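## Task

Take the loose end of the blue network patch cord and push its plug, latch clip on top, into the port beneath the red label until it clicks in. The cord must not still be moving shortly after you finish.

## Robot and tools

Robot: two UR7e-type arms, left_arm and right_arm, each carrying a two-finger parallel gripper (up to 50 mm between pads) and a wrist camera. Cameras: cam_left_wrist and cam_right_wrist, both 672x504. Calibration lines (K, distortion D, T_world_to_cam, pos_world) are given in each arm's base frame and may be slightly off.

Frames. Scene frame: origin at table-top height midway between the nominal bases, +z up, +x out over the table, left_arm toward +y (not tied to image sides). Calibrated bases: left_arm at (+0.022, +0.350, 0) m, right_arm at (-0.036, -0.503, 0) m, both almost unrotated. Each arm's reported hand pose, velocities and camera pose are in that arm's own base frame. Motion offsets are along the current Hand target's own axes: gripper +z is where the fingers point, the fingers open and close along x, and the camera block sticks out about 10 cm toward -y. end_effector_position is the point between the pads; fingertips extend 17.5 mm past it. Reported positions can be off by a few cm.

A row is 18 numbers, each in [-1, 1], always for both arms: left dx, dy, dz, rx, ry, rz, gripper position, force_limit, speed, then the same nine for the right arm. The six pose numbers are an offset from the arm's Hand target as it stood when the action or move began, not from the prior row; 1.0 equals 0.6 m or 180 degrees, and rx, ry, rz form one rotation vector. Repeating an offset in a new call moves further. All zeros re-commands the current Hand target. The three gripper numbers are absolute commands: position +1 fully open, about -0.65 pads touching, -1 to grip; force_limit -1/0/+1 = about 20/102/185 N per pad; speed -1/0/+1 = 20/85/150 mm/s; both start at +1. A 0 is a real command, so to leave a gripper unchanged resend its last three numbers. A new force_limit or speed only applies after a position change of at least 0.01.

Tools.
- execute_actions(actions, cameras): actions is a list of actions; each action is up to 15 rows, one per 1/30 s step, the last row held if shorter. An empty list returns state plus all camera images. cameras: list of names, ["all"] or [].
- move(target, speed, blend, stop_force, zero, blocking, cameras): straight-line gripper paths. target is one row or up to 15 rows, every row an offset from the same starting Hand targets. speed in m/s, 0.002 to 3.6, default 0.25 (turning up to twice that in rad/s), one value or one per target. blend in m rounds corners in a list; 0 stops at each. stop_force in N, 3 to 120, shared by both arms: an arm's path ends when its wrist sensor feels that much push against its travel; not reliable when the gripper rotates, and it cannot be combined with blocking=false. zero (default true) re-zeroes the force reference before the move. Paths do not avoid obstacles or the other arm; the 10 s cap per move stops paths short. The result adds a move: line (done, off_target, moving, held, fault) and limits such as paced or held. An arm not named is done, within 3 mm and 2 degrees.
- wait(seconds 0 to 10, cameras): lets time pass holding commands.
- stop(cameras): brakes a running move; fingers continue.
- zoom_image(camera, region [x0, y0, x1, y1] pixels, at most 504 each way): closer look at the latest image of cam_left_wrist or cam_right_wrist.
- zero_wrist_force(arm): resets that arm's force/torque baseline.
- read_manual(section): licence texts only.
- finished_scene(scene): ends the current scene, given its number; irreversible.

Results: per arm end_effector_position (m), end_effector_quat_wxyz, velocities (m/s, rad/s), Hand target (what the next offsets start from, after a 32-degree per-step orientation clip), Tool commands, joint positions, velocities (may read within noise), joint torques (include arm weight, noisy), Wrist force and Wrist torque along the gripper's axes plus a line with the peak since last shown, motor temperatures. Gripper object_status: 0 moving, 1 blocked while opening, 2 blocked while closing (a grip), 3 reached position or pads met (often nothing held). Opening in mm is about (250 - position_measured) x 0.202. Grippers often stop short of the Hand target; the next command, even zeros, asks again, or send the gap as an offset. Motion lags commands by roughly 0.09 to 0.22 s and fast moves can overshoot.

Avoid: the arms are stiff, so aiming even slightly beyond a firm contact can trip a fault. Contact torque at a joint limit (141 N m for the big joints, 26.3 N m for wrist joints) or about 150 N (plus or minus 25) of outside force stops that arm for 10 s; if its grip pins it, open first. Don't strike fixed or heavy objects, and keep the arms from hitting or pinching each other, including closing a gripper on the other arm's fingers. Don't route a path close to an arm's own base. Nothing may fall or be left off the table; don't release parts that are moving; the cords must be at rest when you finish. Hot motors warn at 70 °C (MOTOR HOT) and brake the arm at 85 °C; stretched reach, held loads and pushing at unreachable poses heat them.

Each tool is called as name(argument=value, ...) on one line, values as JSON.

## Session

execute_actions(actions=[])

Scene clock: 0.00 s.
left_arm: end_effector_position=(+0.4834, -0.2980, +0.3837) position_measured=3 object_status=3 end_effector_quat_wxyz=(+0.081, -0.408, +0.905, -0.093) | right_arm: end_effector_position=(+0.4190, -0.2263, +0.3377) position_measured=3 object_status=3 end_effector_quat_wxyz=(-0.389, +0.585, +0.571, -0.425)
Joint positions: left_arm=[-0.835 -1.574 1.511 -1.735 -1.474 -3.241] | right_arm=[3.015 -2.228 -0.864 -2.845 1.422 0.002]
Joint velocities: within noise
Joint torques (N m): no reading
Motor temperatures (°C): left_arm=[38 48 51 51 52 38] | right_arm=[47 43 35 44 40 41]
Wrist force (N): no reading
Wrist torque (N m): no reading
Wrist force, peak (N): no reading
Hand target: left_arm +0.4834, -0.2980, +0.3837; +0.081, -0.408, +0.905, -0.093 | right_arm +0.4190, -0.2263, +0.3377; -0.389, +0.585, +0.571, -0.425
Tool commands: left_gripper/position=+1.0 left_gripper/force_limit=+1.0 left_gripper/speed=+1.0 right_gripper/position=+1.0 right_gripper/force_limit=+1.0 right_gripper/speed=+1.0

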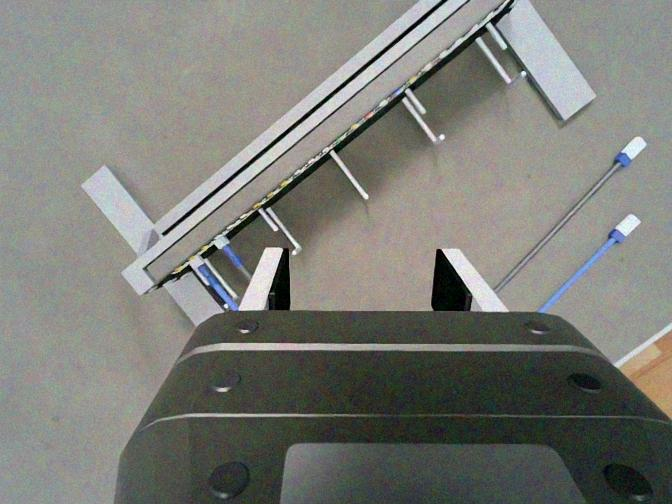

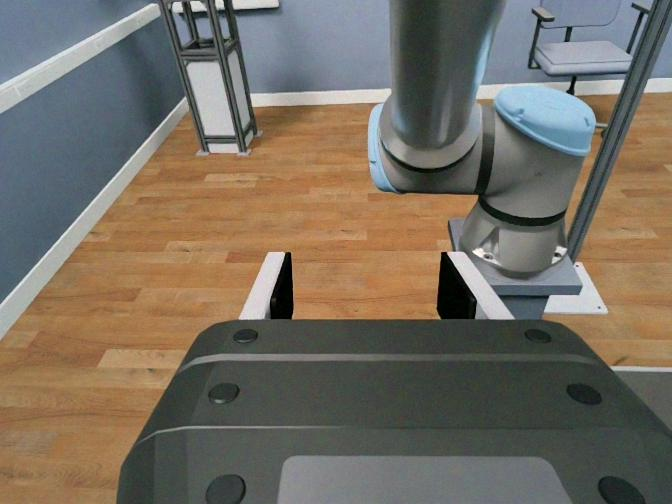

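zoom_image(camera="cam_left_wrist", region=[460, 100, 672, 330])

zoom_image(camera="cam_left_wrist", region=[120, 140, 420, 320])

zoom_image(camera="cam_left_wrist", region=[300, 0, 600, 200])

Scaled by 2.191 from the camera's 672x504 image, which has a finer 960x720 frame.

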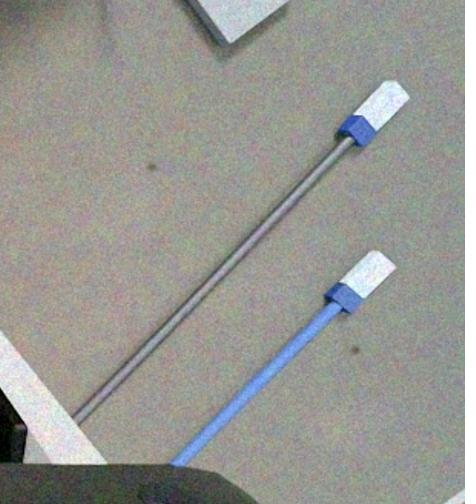

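Scaled by 1.680 from the camera's 672x504 image, which has a finer 960x720 frame.

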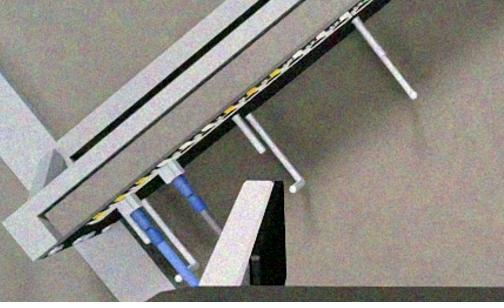

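Scaled by 1.680 from the camera's 672x504 image, which has a finer 960x720 frame.

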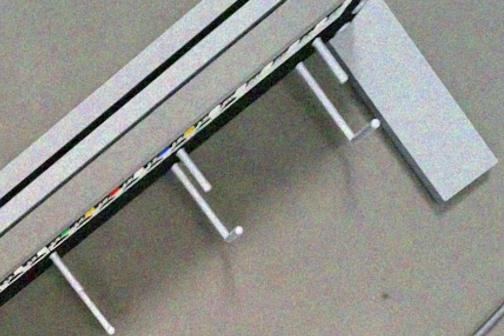

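move(target=[[-0.423,0.505,-0.211,0,0,0,1,1,1,0,0,0,0,0,0,1,1,1],[-0.423,0.505,-0.211,0,0,0,1,1,1,1,0.152,-0.115,-0.53,0,0,1,1,1]], speed=0.35, cameras=["all"])

Scene clock: 38.23 s.
left_arm: end_effector_position=(+0.4024, +0.1030, +0.4536) position_measured=3 object_status=3 end_effector_quat_wxyz=(+0.081, -0.408, +0.905, -0.093) | right_arm: end_effector_position=(+0.5073, +0.3707, +0.2436) position_measured=3 object_status=3 end_effector_quat_wxyz=(+0.171, +0.682, +0.698, +0.136)
Joint positions: left_arm=[-0.011 -1.879 1.582 -1.501 -1.67 -2.44] | right_arm=[4.151 -1.725 -1.741 -1.04 1.179 0.944]
Joint torques (N m): left_arm=[9.07 -2.14 -40.06 -0.83 -2.23 1.25] | right_arm=[15.93 27.11 40.32 5.18 -2.35 2.56]
Wrist force (N): left_arm=[0.2 0.0 0.1] | right_arm=[-1.0 0.6 0.8]
Wrist torque (N m): left_arm=[0.00 -0.03 -0.01] | right_arm=[-0.44 0.02 -0.20]
Wrist force, peak (N): left_arm=[-1.3 2.7 -0.5] | right_arm=[-1.9 0.5 0.5]
Hand target: left_arm +0.4024, +0.1030, +0.4536; +0.081, -0.408, +0.905, -0.093 | right_arm +0.5074, +0.3707, +0.2436; +0.171, +0.682, +0.698, +0.136
Off the commanded pose: left_arm 0.000 m, 0 deg | right_arm 0.000 m, 0 deg.
move: done
camera_calibration:
cam_left_wrist: T_world_to_cam=[[-0.656369, -0.751768, -0.063437, 0.381152], [-0.752591, 0.646557, 0.124784, 0.190185], [-0.0527932, 0.129647, -0.990154, 0.591117], [0, 0, 0, 1]] pos_world=[0.424515, 0.0869361, 0.585744]
cam_right_wrist: T_world_to_cam=[[-0.00717903, 0.998239, -0.058889, -0.346237], [0.700633, 0.0470399, 0.711969, -0.525323], [0.713486, -0.0361483, -0.699737, -0.0530981], [0, 0, 0, 1]] pos_world=[0.403458, 0.368418, 0.31647]

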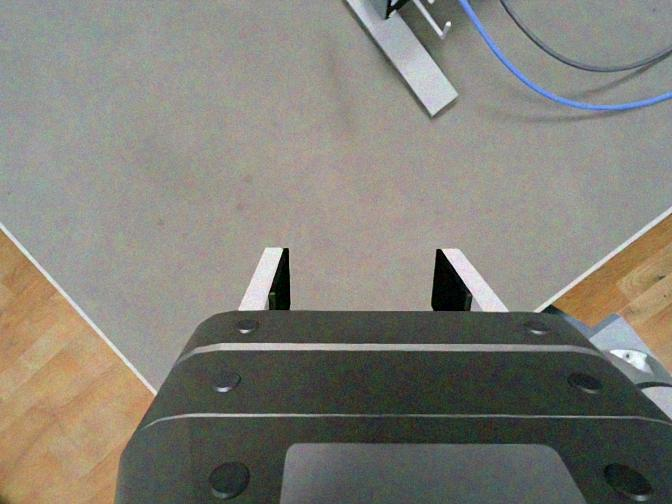

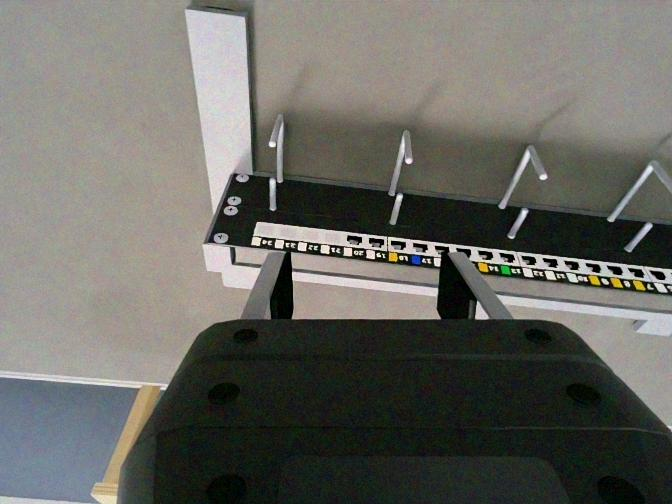

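zoom_image(camera="cam_right_wrist", region=[240, 210, 460, 290])

zoom_image(camera="cam_right_wrist", region=[440, 210, 672, 310])

Scaled by 2.291 from the camera's 672x504 image, which has a finer 960x720 frame.

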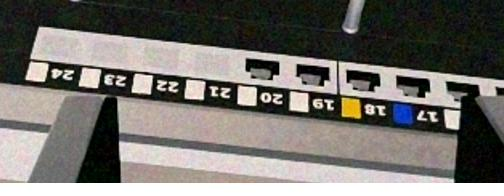

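Scaled by 2.172 from the camera's 672x504 image, which has a finer 960x720 frame.

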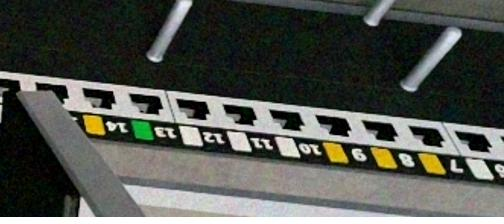

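move(target=[0,0,0,0,0,0,1,1,1,0.1,0,0,0,0,0,1,1,1], cameras=["cam_right_wrist"])

zoom_image(camera="cam_right_wrist", region=[280, 210, 460, 290])

Scene clock: 51.23 s.
left_arm: end_effector_position=(+0.4024, +0.1030, +0.4536) position_measured=3 object_status=3 end_effector_quat_wxyz=(+0.081, -0.408, +0.905, -0.093) | right_arm: end_effector_position=(+0.5066, +0.4306, +0.2405) position_measured=3 object_status=3 end_effector_quat_wxyz=(+0.171, +0.682, +0.698, +0.136)
Joint positions: left_arm=[-0.011 -1.879 1.582 -1.501 -1.67 -2.44] | right_arm=[4.207 -1.823 -1.622 -1.083 1.169 1.004]
Joint torques (N m): left_arm=[10.55 -1.92 -39.68 -0.66 -2.04 1.36] | right_arm=[15.73 31.75 40.92 1.05 -2.28 2.65]
Wrist force (N): left_arm=[0.4 -0.1 -0.3] | right_arm=[-1.0 0.9 0.5]
Wrist torque (N m): left_arm=[-0.01 -0.05 -0.02] | right_arm=[-0.37 0.04 -0.22]
Wrist force, peak (N): left_arm=[0.4 0.5 0.0] | right_arm=[-2.5 0.9 0.8]
Hand target: left_arm +0.4024, +0.1030, +0.4536; +0.081, -0.408, +0.905, -0.093 | right_arm +0.5066, +0.4307, +0.2405; +0.171, +0.682, +0.698, +0.136
Off the commanded pose: left_arm 0.000 m, 0 deg | right_arm 0.000 m, 0 deg.
move: done
camera_calibration:
cam_right_wrist: T_world_to_cam=[[-0.0070972, 0.998244, -0.0588141, -0.406377], [0.700533, 0.0469343, 0.712075, -0.525397], [0.713585, -0.0361474, -0.699636, -0.0526715], [0, 0, 0, 1]] pos_world=[0.402759, 0.428419, 0.31337]
Images, in order (width x height): cam_right_wrist 672x504.

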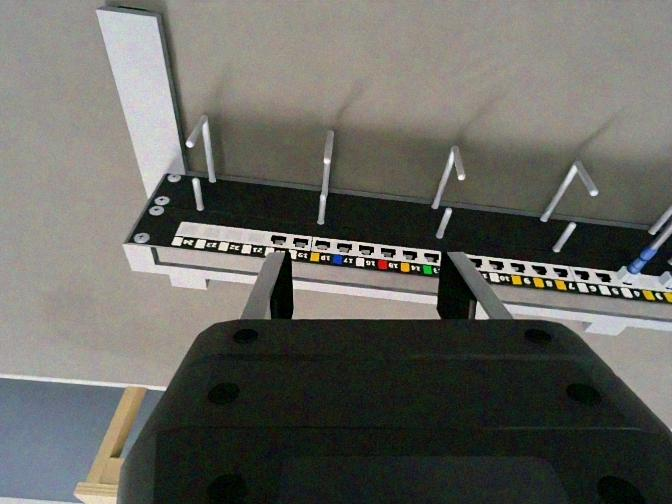

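Scaled by 2.800 from the camera's 672x504 image, which has a finer 960x720 frame.

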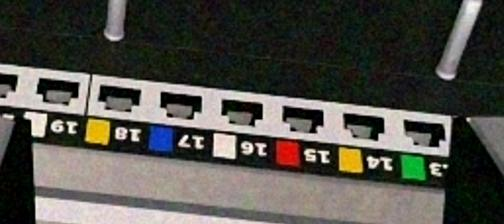

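move(target=[[0,0,0,0,0,0,1,1,1,-1.0,-0.1,-0.16,0.53,0,0,1,1,1],[0.47,-0.185,0.289,0.0515,0.0645,0.615,1,1,1,-1.0,-0.1,-0.16,0.53,0,0,1,1,1],[0.939,-0.37,0.578,-0.063,-0.079,-0.752,1,1,1,-1.0,-0.1,-0.16,0.53,0,0,1,1,1]], speed=0.4, blend=[0.05,0.05,0], cameras=["all"])

Scene clock: 89.20 s.
left_arm: end_effector_position=(+0.2714, -0.5007, +0.1291) position_measured=3 object_status=3 end_effector_quat_wxyz=(-0.001, +0.999, +0.041, +0.000) | right_arm: end_effector_position=(+0.4189, -0.1664, +0.3334) position_measured=3 object_status=3 end_effector_quat_wxyz=(-0.389, +0.585, +0.571, -0.425)
Joint positions: left_arm=[-1.311 -1.313 1.804 -2.061 -1.57 0.177] | right_arm=[3.103 -2.179 -0.955 -2.806 1.505 0.032]
Joint torques (N m): left_arm=[-11.54 -29.35 -38.37 -0.26 2.44 1.13] | right_arm=[-13.66 43.91 37.08 -3.27 -1.27 2.09]
Wrist force (N): left_arm=[0.6 0.5 -0.3] | right_arm=[0.4 -0.2 -0.1]
Wrist torque (N m): left_arm=[0.11 -0.12 -0.03] | right_arm=[-0.05 -0.08 0.03]
Wrist force, peak (N): left_arm=[0.0 2.0 0.5] | right_arm=[1.0 -0.4 1.2]
Hand target: left_arm +0.2714, -0.5007, +0.1291; -0.001, +0.999, +0.041, +0.000 | right_arm +0.4189, -0.1664, +0.3334; -0.389, +0.585, +0.571, -0.425
Off the commanded pose: left_arm 0.000 m, 0 deg | right_arm 0.000 m, 0 deg.
move: done
camera_calibration:
cam_left_wrist: T_world_to_cam=[[0.996546, 0.0826069, 0.0085116, -0.219345], [0.0742792, -0.932502, 0.353445, -0.522123], [0.0371341, -0.351592, -0.935417, 0.0687671], [0, 0, 0, 1]] pos_world=[0.254816, -0.444583, 0.250735]
cam_right_wrist: T_world_to_cam=[[-0.0190705, 0.998195, -0.0569436, 0.198843], [0.64435, -0.0312784, -0.76409, 0.000610068], [-0.764492, -0.0512632, -0.642591, 0.651102], [0, 0, 0, 1]] pos_world=[0.501162, -0.165087, 0.430182]

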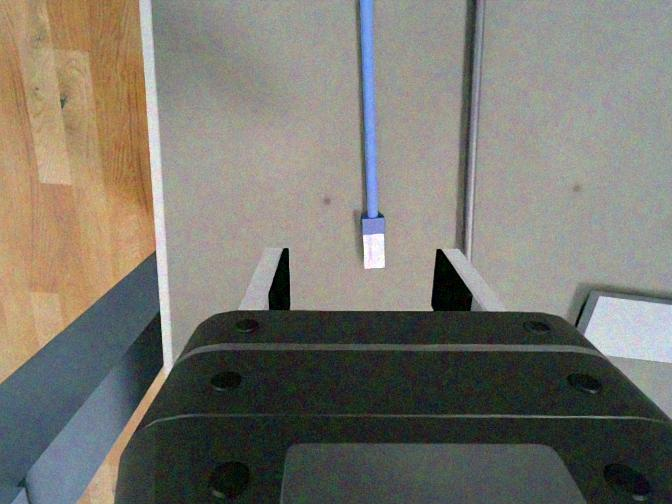

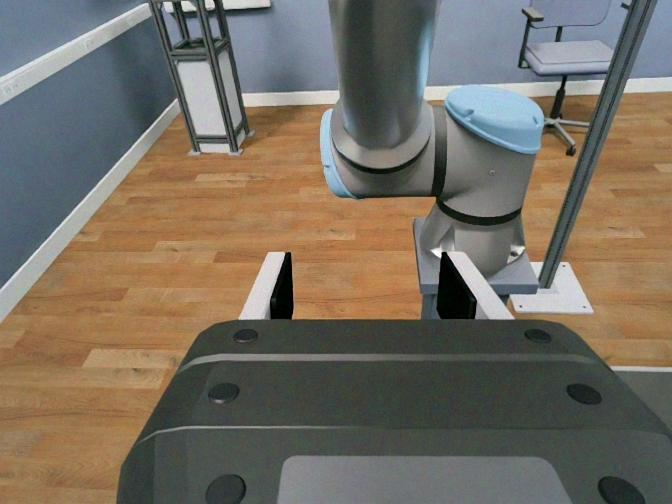

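zoom_image(camera="cam_left_wrist", region=[320, 190, 430, 290])

Scaled by 4.582 from the camera's 672x504 image, which has a finer 960x720 frame.

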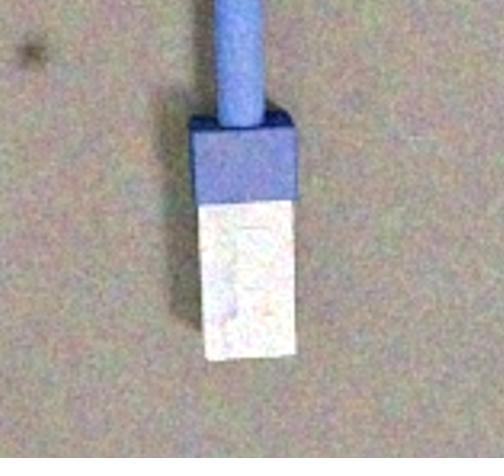

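move(target=[0.14,0.013,0.06,0,-0.25,0,1,1,1,0,0,0,0,0,0,1,1,1], cameras=["cam_left_wrist"])

zoom_image(camera="cam_left_wrist", region=[290, 190, 420, 290])

Scene clock: 105.20 s.
left_arm: end_effector_position=(+0.3557, -0.5015, +0.0931) position_measured=3 object_status=3 end_effector_quat_wxyz=(+0.015, +0.923, +0.038, -0.382) | right_arm: end_effector_position=(+0.4189, -0.1664, +0.3334) position_measured=3 object_status=3 end_effector_quat_wxyz=(-0.389, +0.585, +0.571, -0.425)
Joint positions: left_arm=[-0.92 -0.881 1.32 -1.515 -2.209 0.734] | right_arm=[3.103 -2.179 -0.955 -2.806 1.505 0.032]
Joint torques (N m): left_arm=[10.22 -45.24 -39.1 1.2 -3.14 1] | right_arm=[-13.11 43.85 36.43 -3.15 -1.28 2.05]
Wrist force (N): left_arm=[-0.8 1.4 1.3] | right_arm=[0.5 -0.2 -0.1]
Wrist torque (N m): left_arm=[0.26 0.25 -0.22] | right_arm=[-0.05 -0.09 0.03]
Wrist force, peak (N): left_arm=[-0.9 1.4 1.5] | right_arm=[0.6 -0.4 -0.4]
Hand target: left_arm +0.3557, -0.5015, +0.0931; +0.015, +0.923, +0.038, -0.382 | right_arm +0.4189, -0.1664, +0.3334; -0.389, +0.585, +0.571, -0.425
Off the commanded pose: left_arm 0.000 m, 0 deg | right_arm 0.000 m, 0 deg.
move: done
camera_calibration:
cam_left_wrist: T_world_to_cam=[[0.710635, 0.0597021, -0.701023, -0.146716], [0.324937, -0.911611, 0.251756, -0.585685], [-0.62403, -0.406695, -0.667222, 0.214231], [0, 0, 0, 1]] pos_world=[0.428259, -0.438031, 0.187538]
Images, in order (width x height): cam_left_wrist 672x504.

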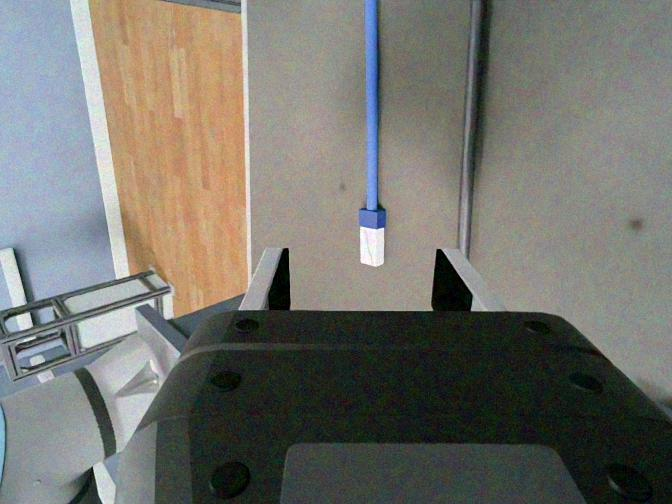

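Scaled by 3.877 from the camera's 672x504 image, which has a finer 960x720 frame.

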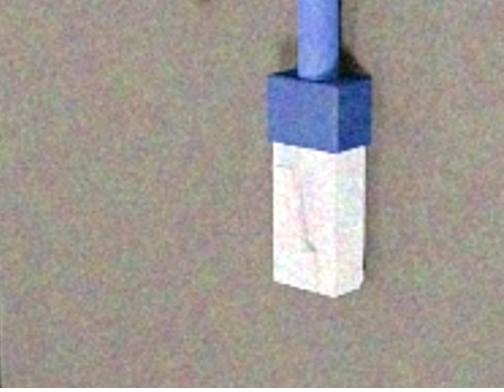

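move(target=[0.012,0.02,0.07,0,0,0,1,1,1,0,0,0,0,0,0,1,1,1], cameras=["cam_left_wrist"], speed=0.12)

zoom_image(camera="cam_left_wrist", region=[320, 180, 410, 280])

Scene clock: 112.63 s.
left_arm: end_effector_position=(+0.3322, -0.5155, +0.0583) position_measured=3 object_status=3 end_effector_quat_wxyz=(+0.015, +0.923, +0.038, -0.382) | right_arm: end_effector_position=(+0.4189, -0.1664, +0.3334) position_measured=3 object_status=3 end_effector_quat_wxyz=(-0.389, +0.585, +0.571, -0.425)
Joint positions: left_arm=[-0.958 -0.858 1.386 -1.63 -2.226 0.691] | right_arm=[3.103 -2.179 -0.955 -2.806 1.505 0.032]
Joint torques (N m): left_arm=[-10.19 -45.97 -6.52 -4.32 -3.31 -1.32] | right_arm=[-12.86 44.4 37.1 -3.25 -1.06 2.04]
Wrist force (N): left_arm=[-0.7 0.9 1.7] | right_arm=[0.4 -0.4 -0.2]
Wrist torque (N m): left_arm=[0.18 0.22 -0.11] | right_arm=[-0.08 -0.09 0.03]
Wrist force, peak (N): left_arm=[-0.3 1.4 2.6] | right_arm=[0.5 -0.5 -0.3]
Hand target: left_arm +0.3322, -0.5155, +0.0583; +0.015, +0.923, +0.038, -0.382 | right_arm +0.4189, -0.1664, +0.3334; -0.389, +0.585, +0.571, -0.425
Off the commanded pose: left_arm 0.000 m, 0 deg | right_arm 0.000 m, 0 deg.
move: done
camera_calibration:
cam_left_wrist: T_world_to_cam=[[0.710547, 0.0596449, -0.701117, -0.153629], [0.324933, -0.911614, 0.25175, -0.581991], [-0.624133, -0.406696, -0.667125, 0.170783], [0, 0, 0, 1]] pos_world=[0.404859, -0.451931, 0.152738]
Images, in order (width x height): cam_left_wrist 672x504.

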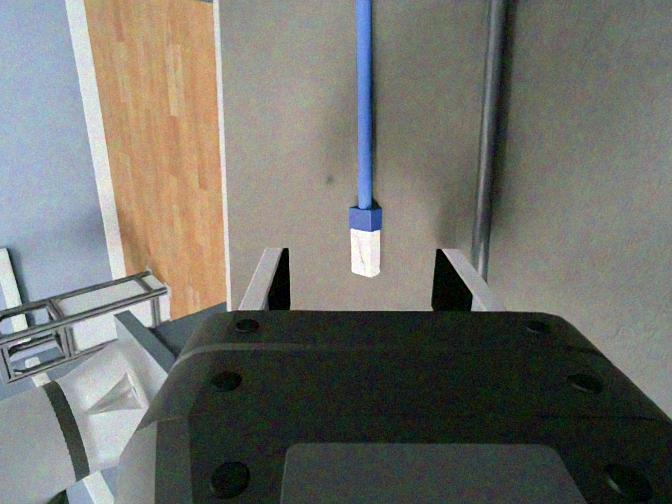

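Scaled by 5.040 from the camera's 672x504 image, which has a finer 960x720 frame.

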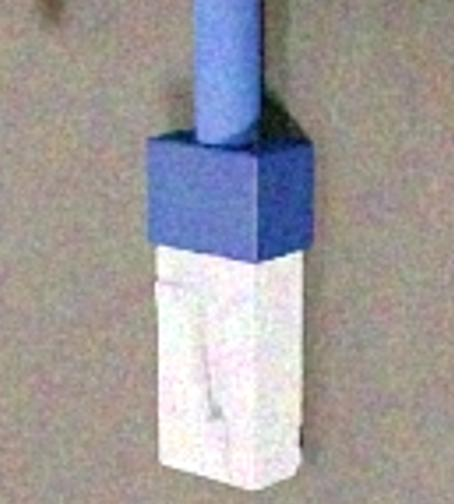

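move(target=[-0.0558,-0.0147,0.0517,0,0.2497,0,1,1,1,0,0,0,0,0,0,1,1,1], cameras=["cam_left_wrist"], speed=0.2)

Scene clock: 137.23 s.
left_arm: end_effector_position=(+0.2860, -0.5105, +0.0600) position_measured=3 object_status=3 end_effector_quat_wxyz=(-0.001, +0.999, +0.041, -0.001) | right_arm: end_effector_position=(+0.4189, -0.1664, +0.3334) position_measured=3 object_status=3 end_effector_quat_wxyz=(-0.389, +0.585, +0.571, -0.425)
Joint positions: left_arm=[-1.29 -1.189 1.84 -2.22 -1.571 0.199] | right_arm=[3.103 -2.179 -0.955 -2.806 1.505 0.032]
Joint torques (N m): left_arm=[-12.21 -50.74 -8.81 -5.26 2.27 -1.5] | right_arm=[-12.34 44.49 36.42 -3.13 -1.06 1.98]
Wrist force (N): left_arm=[0.6 0.9 -0.2] | right_arm=[0.4 -0.3 -0.1]
Wrist torque (N m): left_arm=[0.15 -0.11 0.07] | right_arm=[-0.07 -0.08 0.03]
Wrist force, peak (N): left_arm=[-0.9 1.0 1.9] | right_arm=[0.5 -0.4 -0.4]
Hand target: left_arm +0.2860, -0.5105, +0.0600; -0.001, +0.999, +0.041, +0.000 | right_arm +0.4189, -0.1664, +0.3334; -0.389, +0.585, +0.571, -0.425
Off the commanded pose: left_arm 0.000 m, 0 deg | right_arm 0.000 m, 0 deg.
move: done
camera_calibration:
cam_left_wrist: T_world_to_cam=[[0.996564, 0.0825017, 0.00738052, -0.232549], [0.0745815, -0.932506, 0.35337, -0.508044], [0.036036, -0.351606, -0.935454, 0.000526578], [0, 0, 0, 1]] pos_world=[0.269622, -0.454383, 0.181737]
Images, in order (width x height): cam_left_wrist 672x504.

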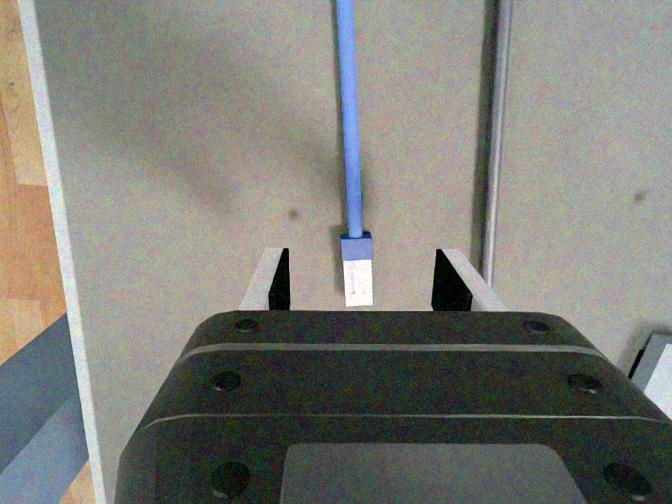

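move(target=[-0.001,0,0.055,0,0,-0.019,1,1,1,0,0,0,0,0,0,1,1,1], speed=0.1)

move(target=[0,0,0.0108,0,0,0,1,1,1,0,0,0,0,0,0,1,1,1], speed=0.015, stop_force=5, cameras=["cam_left_wrist"])

Scene clock: 145.10 s.
left_arm: end_effector_position=(+0.2854, -0.5105, +0.0271) position_measured=3 object_status=3 end_effector_quat_wxyz=(-0.001, +0.997, +0.071, +0.000) | right_arm: end_effector_position=(+0.4189, -0.1664, +0.3334) position_measured=3 object_status=3 end_effector_quat_wxyz=(-0.389, +0.585, +0.571, -0.425)
Joint positions: left_arm=[-1.291 -1.138 1.869 -2.301 -1.571 0.138] | right_arm=[3.103 -2.179 -0.955 -2.806 1.505 0.032]
Joint torques (N m): left_arm=[-10.73 -31.77 -5.35 -4.96 0 -1.52] | right_arm=[-12.94 44.21 35.86 -3.11 -0.83 2]
Wrist force (N): left_arm=[0.6 0.5 -0.2] | right_arm=[0.4 -0.2 -0.2]
Wrist torque (N m): left_arm=[0.12 -0.10 0.08] | right_arm=[-0.05 -0.06 0.03]
Wrist force, peak (N): left_arm=[0.5 0.4 -1.4] | right_arm=[0.6 -0.3 -0.2]
Hand target: left_arm +0.2854, -0.5105, +0.0270; -0.001, +0.997, +0.071, +0.000 | right_arm +0.4189, -0.1664, +0.3334; -0.389, +0.585, +0.571, -0.425
Off the commanded pose: left_arm 0.000 m, 0 deg | right_arm 0.000 m, 0 deg.
move: done

Scene clock: 146.40 s.
left_arm: end_effector_position=(+0.2854, -0.5105, +0.0206) position_measured=3 object_status=3 end_effector_quat_wxyz=(-0.001, +0.997, +0.071, +0.000) | right_arm: end_effector_position=(+0.4189, -0.1664, +0.3334) position_measured=3 object_status=3 end_effector_quat_wxyz=(-0.389, +0.585, +0.571, -0.425)
Joint positions: left_arm=[-1.291 -1.127 1.874 -2.317 -1.571 0.138] | right_arm=[3.103 -2.179 -0.955 -2.806 1.505 0.032]
Joint torques (N m): left_arm=[-10.42 -33.47 -7.46 -5.22 2.43 -1.37] | right_arm=[-12.69 43.46 36.04 -3.15 -0.81 1.99]
Wrist force (N): left_arm=[0.8 0.4 0.0] | right_arm=[0.4 -0.2 -0.1]
Wrist torque (N m): left_arm=[0.11 -0.14 0.07] | right_arm=[-0.04 -0.08 0.03]
Wrist force, peak (N): left_arm=[0.8 0.5 -0.1] | right_arm=[0.5 -0.4 -0.3]
Hand target: left_arm +0.2854, -0.5105, +0.0206; -0.001, +0.997, +0.071, +0.000 | right_arm +0.4189, -0.1664, +0.3334; -0.389, +0.585, +0.571, -0.425
Off the commanded pose: left_arm 0.000 m, 0 deg | right_arm 0.000 m, 0 deg.
move: done
camera_calibration:
cam_left_wrist: T_world_to_cam=[[0.989866, 0.141799, 0.00759112, -0.199479], [0.130002, -0.926431, 0.353305, -0.506762], [0.0571309, -0.348738, -0.935477, -0.0409625], [0, 0, 0, 1]] pos_world=[0.265678, -0.455479, 0.142236]
Images, in order (width x height): cam_left_wrist 672x504.

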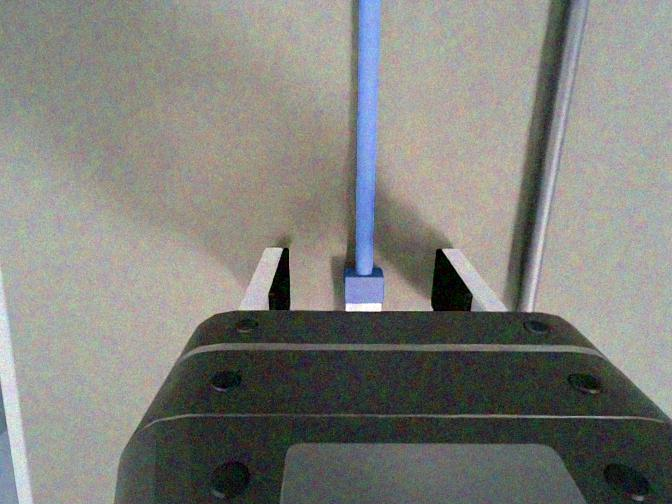

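move(target=[0,0,0,0,0,0,-1,-0.7,-0.8,0,0,0,0,0,0,1,1,1], cameras=["cam_left_wrist"])

Scene clock: 157.67 s.
left_arm: end_effector_position=(+0.2854, -0.5105, +0.0206) position_measured=191 object_status=0 end_effector_quat_wxyz=(-0.001, +0.997, +0.071, +0.000) | right_arm: end_effector_position=(+0.4189, -0.1664, +0.3334) position_measured=3 object_status=3 end_effector_quat_wxyz=(-0.389, +0.585, +0.571, -0.425)
Joint positions: left_arm=[-1.291 -1.127 1.874 -2.317 -1.571 0.138] | right_arm=[3.103 -2.179 -0.955 -2.806 1.505 0.032]
Joint torques (N m): left_arm=[-10.44 -31.89 -8.68 -5.31 2.24 -1.32] | right_arm=[-12.04 44.33 36.07 -3.14 -0.71 2]
Wrist force (N): left_arm=[0.7 0.3 -0.2] | right_arm=[0.2 -0.1 -0.2]
Wrist torque (N m): left_arm=[0.09 -0.11 0.07] | right_arm=[-0.02 -0.05 0.03]
Wrist force, peak (N): left_arm=[0.8 0.8 -0.4] | right_arm=[0.7 -0.3 -0.3]
Hand target: left_arm +0.2854, -0.5105, +0.0206; -0.001, +0.997, +0.071, +0.000 | right_arm +0.4189, -0.1664, +0.3334; -0.389, +0.585, +0.571, -0.425
Off the commanded pose: left_arm 0.000 m, 0 deg | right_arm 0.000 m, 0 deg.
move: done
camera_calibration:
cam_left_wrist: T_world_to_cam=[[0.989866, 0.141799, 0.00759112, -0.199479], [0.130002, -0.926431, 0.353305, -0.506762], [0.0571309, -0.348738, -0.935477, -0.0409625], [0, 0, 0, 1]] pos_world=[0.265678, -0.455479, 0.142236]
Images, in order (width x height): cam_left_wrist 672x504.

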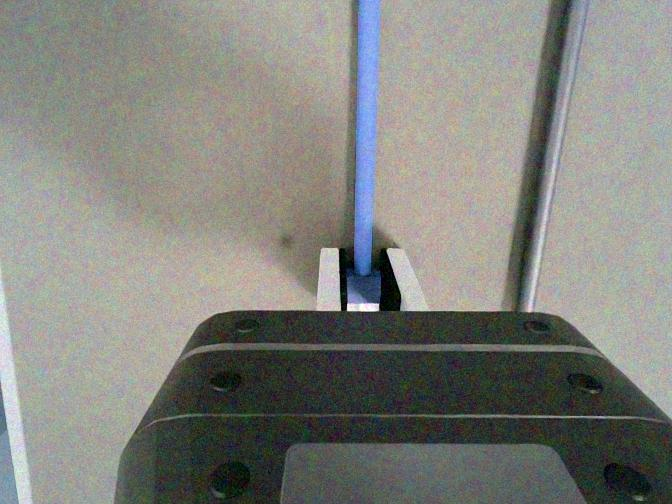

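wait(seconds=0.5)

Scene clock: 160.63 s.
left_arm: end_effector_position=(+0.2854, -0.5105, +0.0206) position_measured=191 object_status=2 end_effector_quat_wxyz=(-0.001, +0.997, +0.071, +0.000) | right_arm: end_effector_position=(+0.4189, -0.1664, +0.3334) position_measured=3 object_status=3 end_effector_quat_wxyz=(-0.389, +0.585, +0.571, -0.425)
Joint positions: left_arm=[-1.291 -1.127 1.874 -2.317 -1.571 0.138] | right_arm=[3.103 -2.179 -0.955 -2.806 1.505 0.032]
Joint torques (N m): left_arm=[-8.59 -33.48 -7.96 -4.94 1.16 -1.17] | right_arm=[-12.49 44.24 35.26 -3.11 -0.66 1.88]
Wrist force (N): left_arm=[0.8 0.3 -0.1] | right_arm=[0.5 -0.3 -0.2]
Wrist torque (N m): left_arm=[0.07 -0.13 0.09] | right_arm=[-0.06 -0.09 0.03]
Wrist force, peak (N): left_arm=[0.9 0.5 -0.1] | right_arm=[0.5 -0.6 -0.3]
Hand target: left_arm +0.2854, -0.5105, +0.0206; -0.001, +0.997, +0.071, +0.000 | right_arm +0.4189, -0.1664, +0.3334; -0.389, +0.585, +0.571, -0.425
Tool commands: left_gripper/position=-1.0 left_gripper/force_limit=-0.7 left_gripper/speed=-0.8 right_gripper/position=+1.0 right_gripper/force_limit=+1.0 right_gripper/speed=+1.0
Off the commanded pose: left_arm 0.000 m, 0 deg | right_arm 0.000 m, 0 deg.
wait: 0.50 s; at rest from the start

move(target=[[0,0,-0.2167,0,0,0,-1,-0.7,-0.8,0,0,0,0,0,0,1,1,1],[0.402,-0.177,-0.2167,0,0,-0.437,-1,-0.7,-0.8,0,0,0,0,0,0,1,1,1],[0.402,-0.177,-0.12,0,0,-0.437,-1,-0.7,-0.8,0,0,0,0,0,0,1,1,1]], speed=[0.15,0.2,0.1], blend=[0.03,0.02,0], cameras=["cam_left_wrist"])

Scene clock: 182.53 s.
left_arm: end_effector_position=(+0.5091, -0.3712, +0.0926) position_measured=191 object_status=2 end_effector_quat_wxyz=(-0.001, +0.726, +0.687, +0.000) | right_arm: end_effector_position=(+0.4189, -0.1664, +0.3334) position_measured=3 object_status=3 end_effector_quat_wxyz=(-0.389, +0.585, +0.571, -0.425)
Joint positions: left_arm=[-0.843 -1.14 1.666 -2.095 -1.571 -0.788] | right_arm=[3.103 -2.179 -0.955 -2.806 1.505 0.032]
Joint torques (N m): left_arm=[10.75 -35.35 -10.43 -5.44 2.42 -0.95] | right_arm=[-11.92 44.44 35.45 -3.21 -0.49 2.13]
Wrist force (N): left_arm=[0.4 0.4 0.3] | right_arm=[0.3 -0.1 -0.2]
Wrist torque (N m): left_arm=[0.09 -0.07 0.07] | right_arm=[-0.03 -0.06 0.03]
Wrist force, peak (N): left_arm=[0.6 -0.1 2.0] | right_arm=[0.5 -0.6 -0.2]
Hand target: left_arm +0.5091, -0.3712, +0.0925; -0.001, +0.726, +0.687, +0.000 | right_arm +0.4189, -0.1664, +0.3334; -0.389, +0.585, +0.571, -0.425
Off the commanded pose: left_arm 0.000 m, 0 deg | right_arm 0.000 m, 0 deg.
move: done
camera_calibration:
cam_left_wrist: T_world_to_cam=[[0.0555902, 0.998409, 0.00948664, 0.352208], [0.933759, -0.0553504, 0.353597, -0.518117], [0.35356, -0.0107983, -0.93535, 0.0367453], [0, 0, 0, 1]] pos_world=[0.451225, -0.379929, 0.214233]
Images, in order (width x height): cam_left_wrist 672x504.

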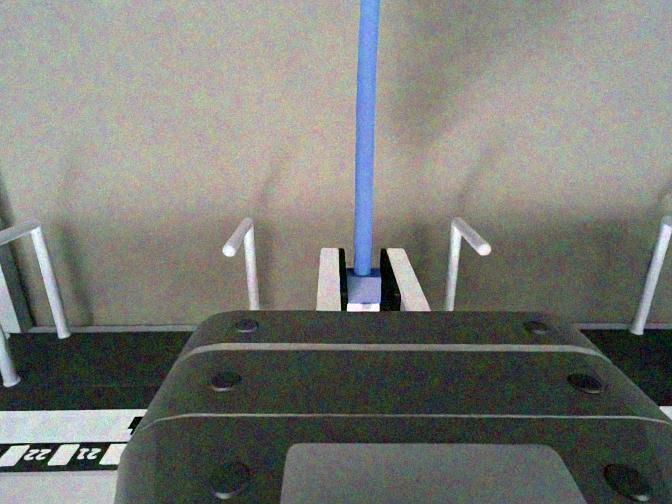

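move(target=[0,0,0,0,0,0,-1,-0.7,-0.8,0.765,0.3405,-0.108,0.0705,0.6286,0.1238,1,1,1], speed=0.3, cameras=["cam_right_wrist"])

Scene clock: 205.63 s.
left_arm: end_effector_position=(+0.5091, -0.3712, +0.0925) position_measured=191 object_status=2 end_effector_quat_wxyz=(-0.001, +0.726, +0.687, +0.000) | right_arm: end_effector_position=(+0.4745, +0.0351, +0.2468) position_measured=3 object_status=3 end_effector_quat_wxyz=(-0.588, +0.734, +0.278, -0.194)
Joint positions: left_arm=[-0.843 -1.14 1.666 -2.095 -1.571 -0.788] | right_arm=[3.099 -2.147 -1.3 -2.489 2.387 0.215]
Joint torques (N m): left_arm=[10.9 -34.69 -10.65 -5.06 2.55 1.02] | right_arm=[-14.39 42.52 35.89 -2.64 -0.74 -2.69]
Wrist force (N): left_arm=[0.6 0.3 0.2] | right_arm=[0.5 -0.3 0.1]
Wrist torque (N m): left_arm=[0.06 -0.11 0.07] | right_arm=[-0.11 -0.04 0.06]
Wrist force, peak (N): left_arm=[0.6 0.8 0.2] | right_arm=[1.0 5.2 2.6]
Hand target: left_arm +0.5091, -0.3712, +0.0925; -0.001, +0.726, +0.687, +0.000 | right_arm +0.4745, +0.0350, +0.2468; -0.588, +0.734, +0.278, -0.195 (not the last commanded pose)
Off the commanded pose: left_arm 0.000 m, 0 deg | right_arm 0.280 m, 64 deg.
move: held (right_arm; a check stopped the path); limits=held
pose unreachable (right arm): on one or more control steps of this call, first in action 0 (counted from 0), this arm could not follow its commanded pose, so it was not sent that pose on those steps. It may still have moved: this result reports where it is.
cause: moving toward the commanded pose would bring two parts of the arm too close to each other (its gripper and another part of the arm, with joints 4 (wrist 1) to 6 (wrist 3) between them, 6 mm apart when it was first held).
camera_calibration:
cam_right_wrist: T_world_to_cam=[[0.76522, 0.64268, 0.0374207, -0.389167], [0.38295, -0.407703, -0.828932, 0.0581903], [-0.517481, 0.648646, -0.558097, 0.485584], [0, 0, 0, 1]] pos_world=[0.526795, -0.0411379, 0.333802]
Images, in order (width x height): cam_right_wrist 672x504.

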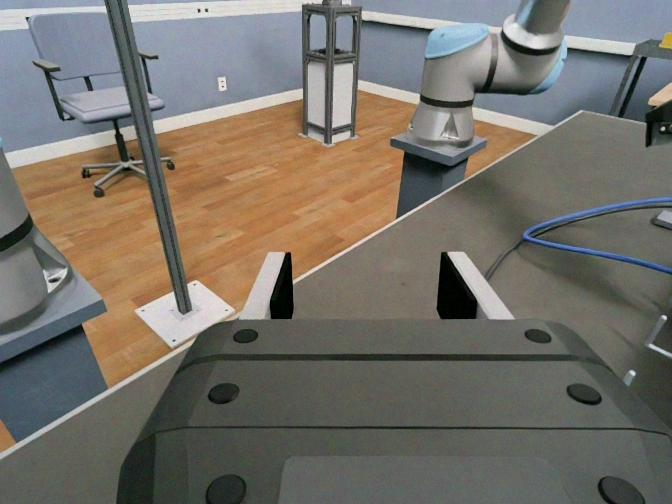

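move(target=[[0,0,0,0,0,0,-1,-0.7,-0.8,-0.152,-0.177,-0.095,-0.0338,-0.281,-0.0541,1,1,1],[0,0,0,0,0,0,-1,-0.7,-0.8,-0.152,-0.177,-0.095,-0.523,-0.169,-0.277,1,1,1]], speed=0.5, blend=0.05)

Scene clock: 242.30 s.
left_arm: end_effector_position=(+0.5091, -0.3712, +0.0925) position_measured=191 object_status=2 end_effector_quat_wxyz=(-0.001, +0.726, +0.687, +0.000) | right_arm: end_effector_position=(+0.4201, -0.0497, +0.3595) position_measured=3 object_status=3 end_effector_quat_wxyz=(+0.171, +0.681, +0.699, +0.136)
Joint positions: left_arm=[-0.843 -1.14 1.666 -2.095 -1.571 -0.788] | right_arm=[3.458 -1.08 -2.018 -1.209 1.398 0.255]
Joint torques (N m): left_arm=[10.53 -36.43 -9.66 -5.42 2.36 0.88] | right_arm=[16.06 14.49 19.34 5.67 -1.76 2.56]
Wrist force (N): left_arm=[0.5 0.6 0.0] | right_arm=[-1.0 0.9 0.2]
Wrist torque (N m): left_arm=[0.12 -0.10 0.07] | right_arm=[-0.38 0.06 -0.18]
Wrist force, peak (N): left_arm=[0.5 0.8 0.3] | right_arm=[-0.9 1.1 0.2]
Hand target: left_arm +0.5091, -0.3712, +0.0925; -0.001, +0.726, +0.687, +0.000 | right_arm +0.4201, -0.0497, +0.3595; +0.171, +0.681, +0.699, +0.136
Off the commanded pose: left_arm 0.000 m, 0 deg | right_arm 0.000 m, 0 deg.
move: done

move(target=[[0,0,0,0,0,0,-1,-0.7,-0.8,0,0,0,0.387,0.371,0.613,1,1,1],[0,0,0,0,0,0,-1,-0.7,-0.8,0.575,0.047,0.397,0.387,0.371,0.613,1,1,1]], speed=0.4, blend=0.05, cameras=["cam_right_wrist"])

Scene clock: 250.40 s.
left_arm: end_effector_position=(+0.5091, -0.3712, +0.0925) position_measured=191 object_status=2 end_effector_quat_wxyz=(-0.001, +0.726, +0.687, +0.000) | right_arm: end_effector_position=(+0.4205, -0.0505, +0.3596) position_measured=3 object_status=3 end_effector_quat_wxyz=(-0.376, +0.871, +0.264, +0.172)
Joint positions: left_arm=[-0.843 -1.14 1.666 -2.095 -1.571 -0.788] | right_arm=[2.88 -1.466 -1.78 -1.613 2.414 0.655]
Joint torques (N m): left_arm=[10.04 -37.82 -10.96 -5.33 2.51 1.11] | right_arm=[15.66 30.66 41.22 4.78 0.41 -2.59]
Wrist force (N): left_arm=[0.4 0.4 0.3] | right_arm=[-0.8 0.3 0.5]
Wrist torque (N m): left_arm=[0.08 -0.07 0.07] | right_arm=[-0.20 0.16 -0.08]
Wrist force, peak (N): left_arm=[0.7 0.7 -0.1] | right_arm=[-3.9 3.6 0.4]
Hand target: left_arm +0.5091, -0.3712, +0.0925; -0.001, +0.726, +0.687, +0.000 | right_arm +0.4205, -0.0505, +0.3596; -0.376, +0.871, +0.264, +0.172 (not the last commanded pose)
Off the commanded pose: left_arm 0.000 m, 0 deg | right_arm 0.421 m, 62 deg.
move: held (right_arm; a check stopped the path); path passed 0 of 2 targets; limits=held
pose unreachable (right arm): on one or more control steps of this call, first in action 0 (counted from 0), this arm could not follow its commanded pose, so it was not sent that pose on those steps. It may still have moved: this result reports where it is.
cause: moving toward the commanded pose would bring two parts of the arm too close to each other (its gripper and another part of the arm, with joints 4 (wrist 1) to 6 (wrist 3) between them, 8 mm apart when it was first held).
camera_calibration:
cam_right_wrist: T_world_to_cam=[[0.803474, 0.336037, 0.491436, -0.491844], [0.518054, -0.801377, -0.299023, -0.129798], [0.293343, 0.494848, -0.817971, 0.320809], [0, 0, 0, 1]] pos_world=[0.368319, -0.097491, 0.46531]
Images, in order (width x height): cam_right_wrist 672x504.

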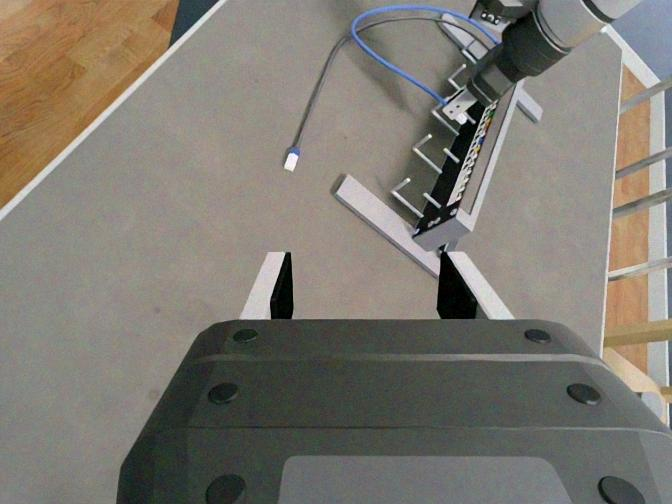

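move(target=[0,0,0,0,0,0,-1,-0.7,-0.8,0.266,0.01,0.62,0.1,0,0,1,1,1], speed=0.2, cameras=["cam_right_wrist"])

Scene clock: 262.97 s.
left_arm: end_effector_position=(+0.5091, -0.3712, +0.0925) position_measured=191 object_status=2 end_effector_quat_wxyz=(-0.001, +0.726, +0.687, +0.000) | right_arm: end_effector_position=(+0.4436, -0.0018, +0.3345) position_measured=3 object_status=3 end_effector_quat_wxyz=(-0.398, +0.862, +0.269, +0.163)
Joint positions: left_arm=[-0.843 -1.14 1.666 -2.095 -1.571 -0.788] | right_arm=[2.985 -1.499 -1.848 -1.453 2.457 0.767]
Joint torques (N m): left_arm=[8.62 -37.24 -9.32 -5.16 2.16 0.81] | right_arm=[-13.23 32.73 41.09 0.62 0.69 -2.79]
Wrist force (N): left_arm=[0.1 0.5 0.4] | right_arm=[-0.9 0.1 0.6]
Wrist torque (N m): left_arm=[0.09 -0.03 0.07] | right_arm=[-0.19 0.21 -0.07]
Wrist force, peak (N): left_arm=[0.9 0.7 0.1] | right_arm=[1.6 3.0 10.9]
Hand target: left_arm +0.5091, -0.3712, +0.0925; -0.001, +0.726, +0.687, +0.000 | right_arm +0.4436, -0.0019, +0.3345; -0.398, +0.862, +0.269, +0.163 (not the last commanded pose)
Off the commanded pose: left_arm 0.000 m, 0 deg | right_arm 0.345 m, 15 deg.
move: held (right_arm; a check stopped the path); limits=held
pose unreachable (right arm): on one or more control steps of this call, first in action 0 (counted from 0), this arm could not follow its commanded pose, so it was not sent that pose on those steps. It may still have moved: this result reports where it is.
cause: moving toward the commanded pose would bring two parts of the arm too close to each other (its gripper and another part of the arm, with joints 4 (wrist 1) to 6 (wrist 3) between them, 4 mm apart when it was first held).
camera_calibration:
cam_right_wrist: T_world_to_cam=[[0.803683, 0.339106, 0.488979, -0.513708], [0.53387, -0.773844, -0.340807, -0.103318], [0.262823, 0.534952, -0.802964, 0.27793], [0, 0, 0, 1]] pos_world=[0.39497, -0.05443, 0.439149]
Images, in order (width x height): cam_right_wrist 672x504.

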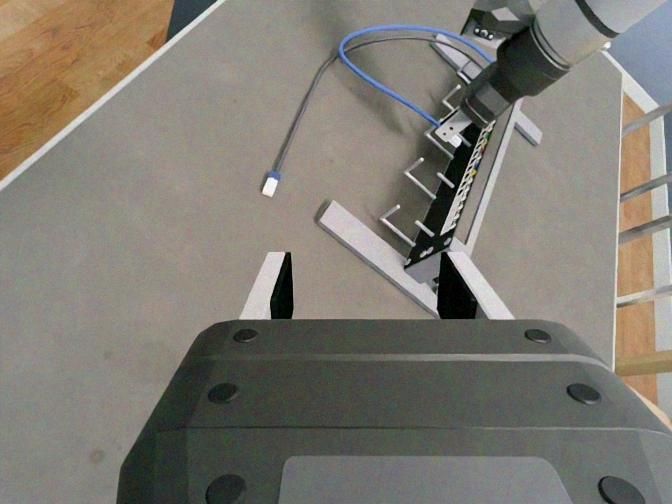

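move(target=[[0,0,0,0,0,0,-1,-0.7,-0.8,0.161,-0.091,0.301,0,0,0,1,1,1],[0,0,0,0,0,0,-1,-0.7,-0.8,0.161,-0.091,0.301,0.1485,0.1638,0.2516,1,1,1],[0,0,0,0,0,0,-1,-0.7,-0.8,0.135,0.037,0.5855,0.1485,0.1638,0.2516,1,1,1]], speed=0.25, cameras=["cam_right_wrist"])

Scene clock: 276.57 s.
left_arm: end_effector_position=(+0.5091, -0.3712, +0.0925) position_measured=191 object_status=2 end_effector_quat_wxyz=(-0.001, +0.726, +0.687, +0.000) | right_arm: end_effector_position=(+0.4477, +0.0157, +0.3315) position_measured=3 object_status=3 end_effector_quat_wxyz=(-0.400, +0.861, +0.270, +0.161)
Joint positions: left_arm=[-0.843 -1.14 1.666 -2.095 -1.571 -0.788] | right_arm=[3.024 -1.496 -1.87 -1.393 2.461 0.822]
Joint torques (N m): left_arm=[9.71 -39.31 -10.35 -5.18 2.22 0.95] | right_arm=[-12.67 15.6 40.65 0.54 0.82 -2.84]
Wrist force (N): left_arm=[0.4 0.5 0.1] | right_arm=[-0.4 0.6 0.5]
Wrist torque (N m): left_arm=[0.10 -0.08 0.07] | right_arm=[-0.14 0.14 -0.07]
Wrist force, peak (N): left_arm=[0.6 0.8 -0.1] | right_arm=[0.9 -1.0 8.9]
Hand target: left_arm +0.5091, -0.3712, +0.0925; -0.001, +0.726, +0.687, +0.000 | right_arm +0.4477, +0.0157, +0.3315; -0.400, +0.861, +0.270, +0.161 (not the last commanded pose)
Off the commanded pose: left_arm 0.000 m, 0 deg | right_arm 0.345 m, 60 deg.
move: held (right_arm; a check stopped the path); path passed 0 of 3 targets; limits=held
pose unreachable (right arm): on one or more control steps of this call, first in action 0 (counted from 0), this arm could not follow its commanded pose, so it was not sent that pose on those steps. It may still have moved: this result reports where it is.
cause: moving toward the commanded pose would bring two parts of the arm too close to each other (its gripper and another part of the arm, with joints 4 (wrist 1) to 6 (wrist 3) between them, 3 mm apart when it was first held).
camera_calibration:
cam_right_wrist: T_world_to_cam=[[0.80346, 0.34142, 0.487734, -0.521001], [0.536116, -0.771169, -0.343333, -0.0930635], [0.258904, 0.537336, -0.802645, 0.26674], [0, 0, 0, 1]] pos_world=[0.399437, -0.0372163, 0.436255]
Images, in order (width x height): cam_right_wrist 672x504.

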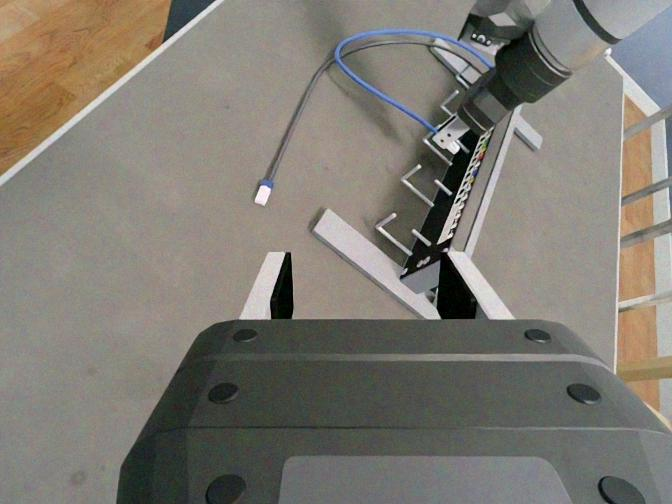

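move(target=[[0,0,0,0,0,0,-1,-0.7,-0.8,0,-0.05,0,-0.1085,0.133,0.141,1,1,1],[0,0,0,0,0,0,-1,-0.7,-0.8,0.149,-0.082,0.275,-0.1085,0.133,0.141,1,1,1],[0,0,0,0,0,0,-1,-0.7,-0.8,0.149,-0.082,0.275,0.149,0.164,0.252,1,1,1],[0,0,0,0,0,0,-1,-0.7,-0.8,0.124,0.046,0.56,0.149,0.164,0.252,1,1,1]], speed=0.3, cameras=["cam_right_wrist"])

Scene clock: 283.47 s.
left_arm: end_effector_position=(+0.5091, -0.3712, +0.0925) position_measured=191 object_status=2 end_effector_quat_wxyz=(-0.001, +0.726, +0.687, +0.000) | right_arm: end_effector_position=(+0.4475, +0.0157, +0.3317) position_measured=3 object_status=3 end_effector_quat_wxyz=(-0.399, +0.862, +0.267, +0.163)
Joint positions: left_arm=[-0.843 -1.14 1.666 -2.095 -1.571 -0.788] | right_arm=[3.024 -1.493 -1.875 -1.383 2.461 0.833]
Joint torques (N m): left_arm=[10.76 -40.12 -10.44 -5.26 2.04 0.83] | right_arm=[-0.58 15.03 41.29 0.77 0.73 -2.52]
Wrist force (N): left_arm=[0.6 0.3 0.1] | right_arm=[-0.6 0.5 0.6]
Wrist torque (N m): left_arm=[0.08 -0.11 0.07] | right_arm=[-0.14 0.19 -0.08]
Wrist force, peak (N): left_arm=[0.7 0.7 0.2] | right_arm=[-2.0 -0.7 0.2]
Hand target: left_arm +0.5091, -0.3712, +0.0925; -0.001, +0.726, +0.687, +0.000 | right_arm +0.4475, +0.0157, +0.3317; -0.399, +0.862, +0.267, +0.163 (not the last commanded pose)
Off the commanded pose: left_arm 0.000 m, 0 deg | right_arm 0.345 m, 60 deg.
move: held (right_arm; a check stopped the path); path passed 0 of 4 targets; limits=held
pose unreachable (right arm): on one or more control steps of this call, first in action 0 (counted from 0), this arm could not follow its commanded pose, so it was not sent that pose on those steps. It may still have moved: this result reports where it is.
cause: moving toward the commanded pose would bring two parts of the arm too close to each other (its gripper and another part of the arm, with joints 4 (wrist 1) to 6 (wrist 3) between them, 3 mm apart when it was first held).
camera_calibration:
cam_right_wrist: T_world_to_cam=[[0.805891, 0.335769, 0.487647, -0.521929], [0.530622, -0.774972, -0.343306, -0.0903684], [0.262641, 0.535423, -0.802709, 0.265304], [0, 0, 0, 1]] pos_world=[0.398889, -0.0368353, 0.436454]
Images, in order (width x height): cam_right_wrist 672x504.

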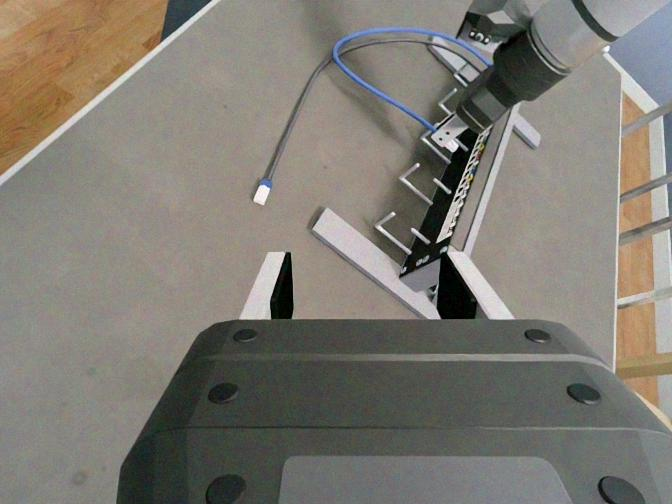

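move(target=[[0,0,0,0,0,0,-1,-0.7,-0.8,0,-0.02,0,-0.24,-0.223,-0.352,1,1,1],[0,0,0,0,0,0,-1,-0.7,-0.8,0.149,-0.082,0.275,-0.24,-0.223,-0.352,1,1,1],[0,0,0,0,0,0,-1,-0.7,-0.8,0.149,-0.082,0.275,0.149,0.164,0.252,1,1,1],[0,0,0,0,0,0,-1,-0.7,-0.8,0.124,0.046,0.56,0.149,0.164,0.252,1,1,1]], speed=0.4, cameras=["cam_right_wrist"])

Scene clock: 299.73 s.
left_arm: end_effector_position=(+0.5091, -0.3712, +0.0925) position_measured=191 object_status=2 end_effector_quat_wxyz=(-0.001, +0.726, +0.687, +0.000) | right_arm: end_effector_position=(+0.5461, +0.2858, +0.1407) position_measured=3 object_status=3 end_effector_quat_wxyz=(+0.665, -0.717, +0.156, -0.142)
Joint positions: left_arm=[-0.843 -1.14 1.666 -2.095 -1.571 -0.788] | right_arm=[3.562 -2.422 -2.053 1.232 2.293 3.078]
Joint torques (N m): left_arm=[8.78 -40.76 -9.36 -5.25 2.37 0.85] | right_arm=[15.85 37.9 21.93 4.21 -1.17 2.66]
Wrist force (N): left_arm=[0.5 0.5 0.0] | right_arm=[0.3 -0.1 0.0]
Wrist torque (N m): left_arm=[0.09 -0.09 0.07] | right_arm=[-0.03 -0.05 0.04]
Wrist force, peak (N): left_arm=[0.7 0.7 0.3] | right_arm=[-3.2 0.4 -0.7]
Hand target: left_arm +0.5091, -0.3712, +0.0925; -0.001, +0.726, +0.687, +0.000 | right_arm +0.5462, +0.2858, +0.1407; +0.665, -0.717, +0.156, -0.142
Off the commanded pose: left_arm 0.000 m, 0 deg | right_arm 0.000 m, 0 deg.
move: done
camera_calibration:
cam_right_wrist: T_world_to_cam=[[0.913896, -0.405892, -0.006802, -0.376396], [-0.175901, -0.380843, -0.907754, 0.353696], [0.36586, 0.830789, -0.419448, -0.253219], [0, 0, 0, 1]] pos_world=[0.498845, 0.192298, 0.212296]
Images, in order (width x height): cam_right_wrist 672x504.

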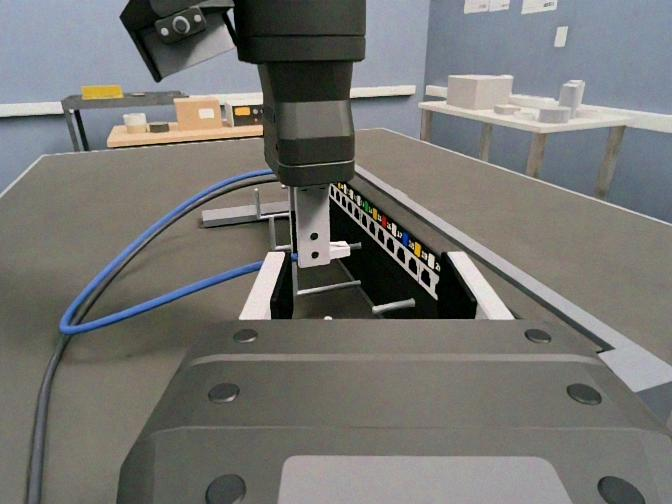

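Excellent view.

zoom_image(camera="cam_right_wrist", region=[280, 170, 460, 300])

Scaled by 2.800 from the camera's 672x504 image, which has a finer 960x720 frame.

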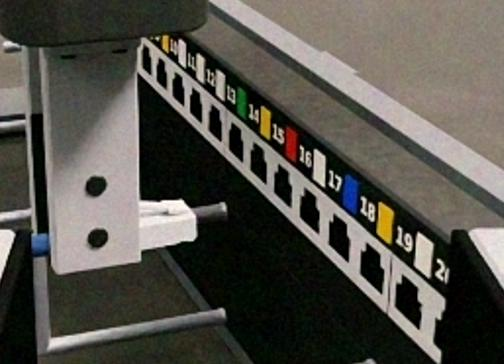

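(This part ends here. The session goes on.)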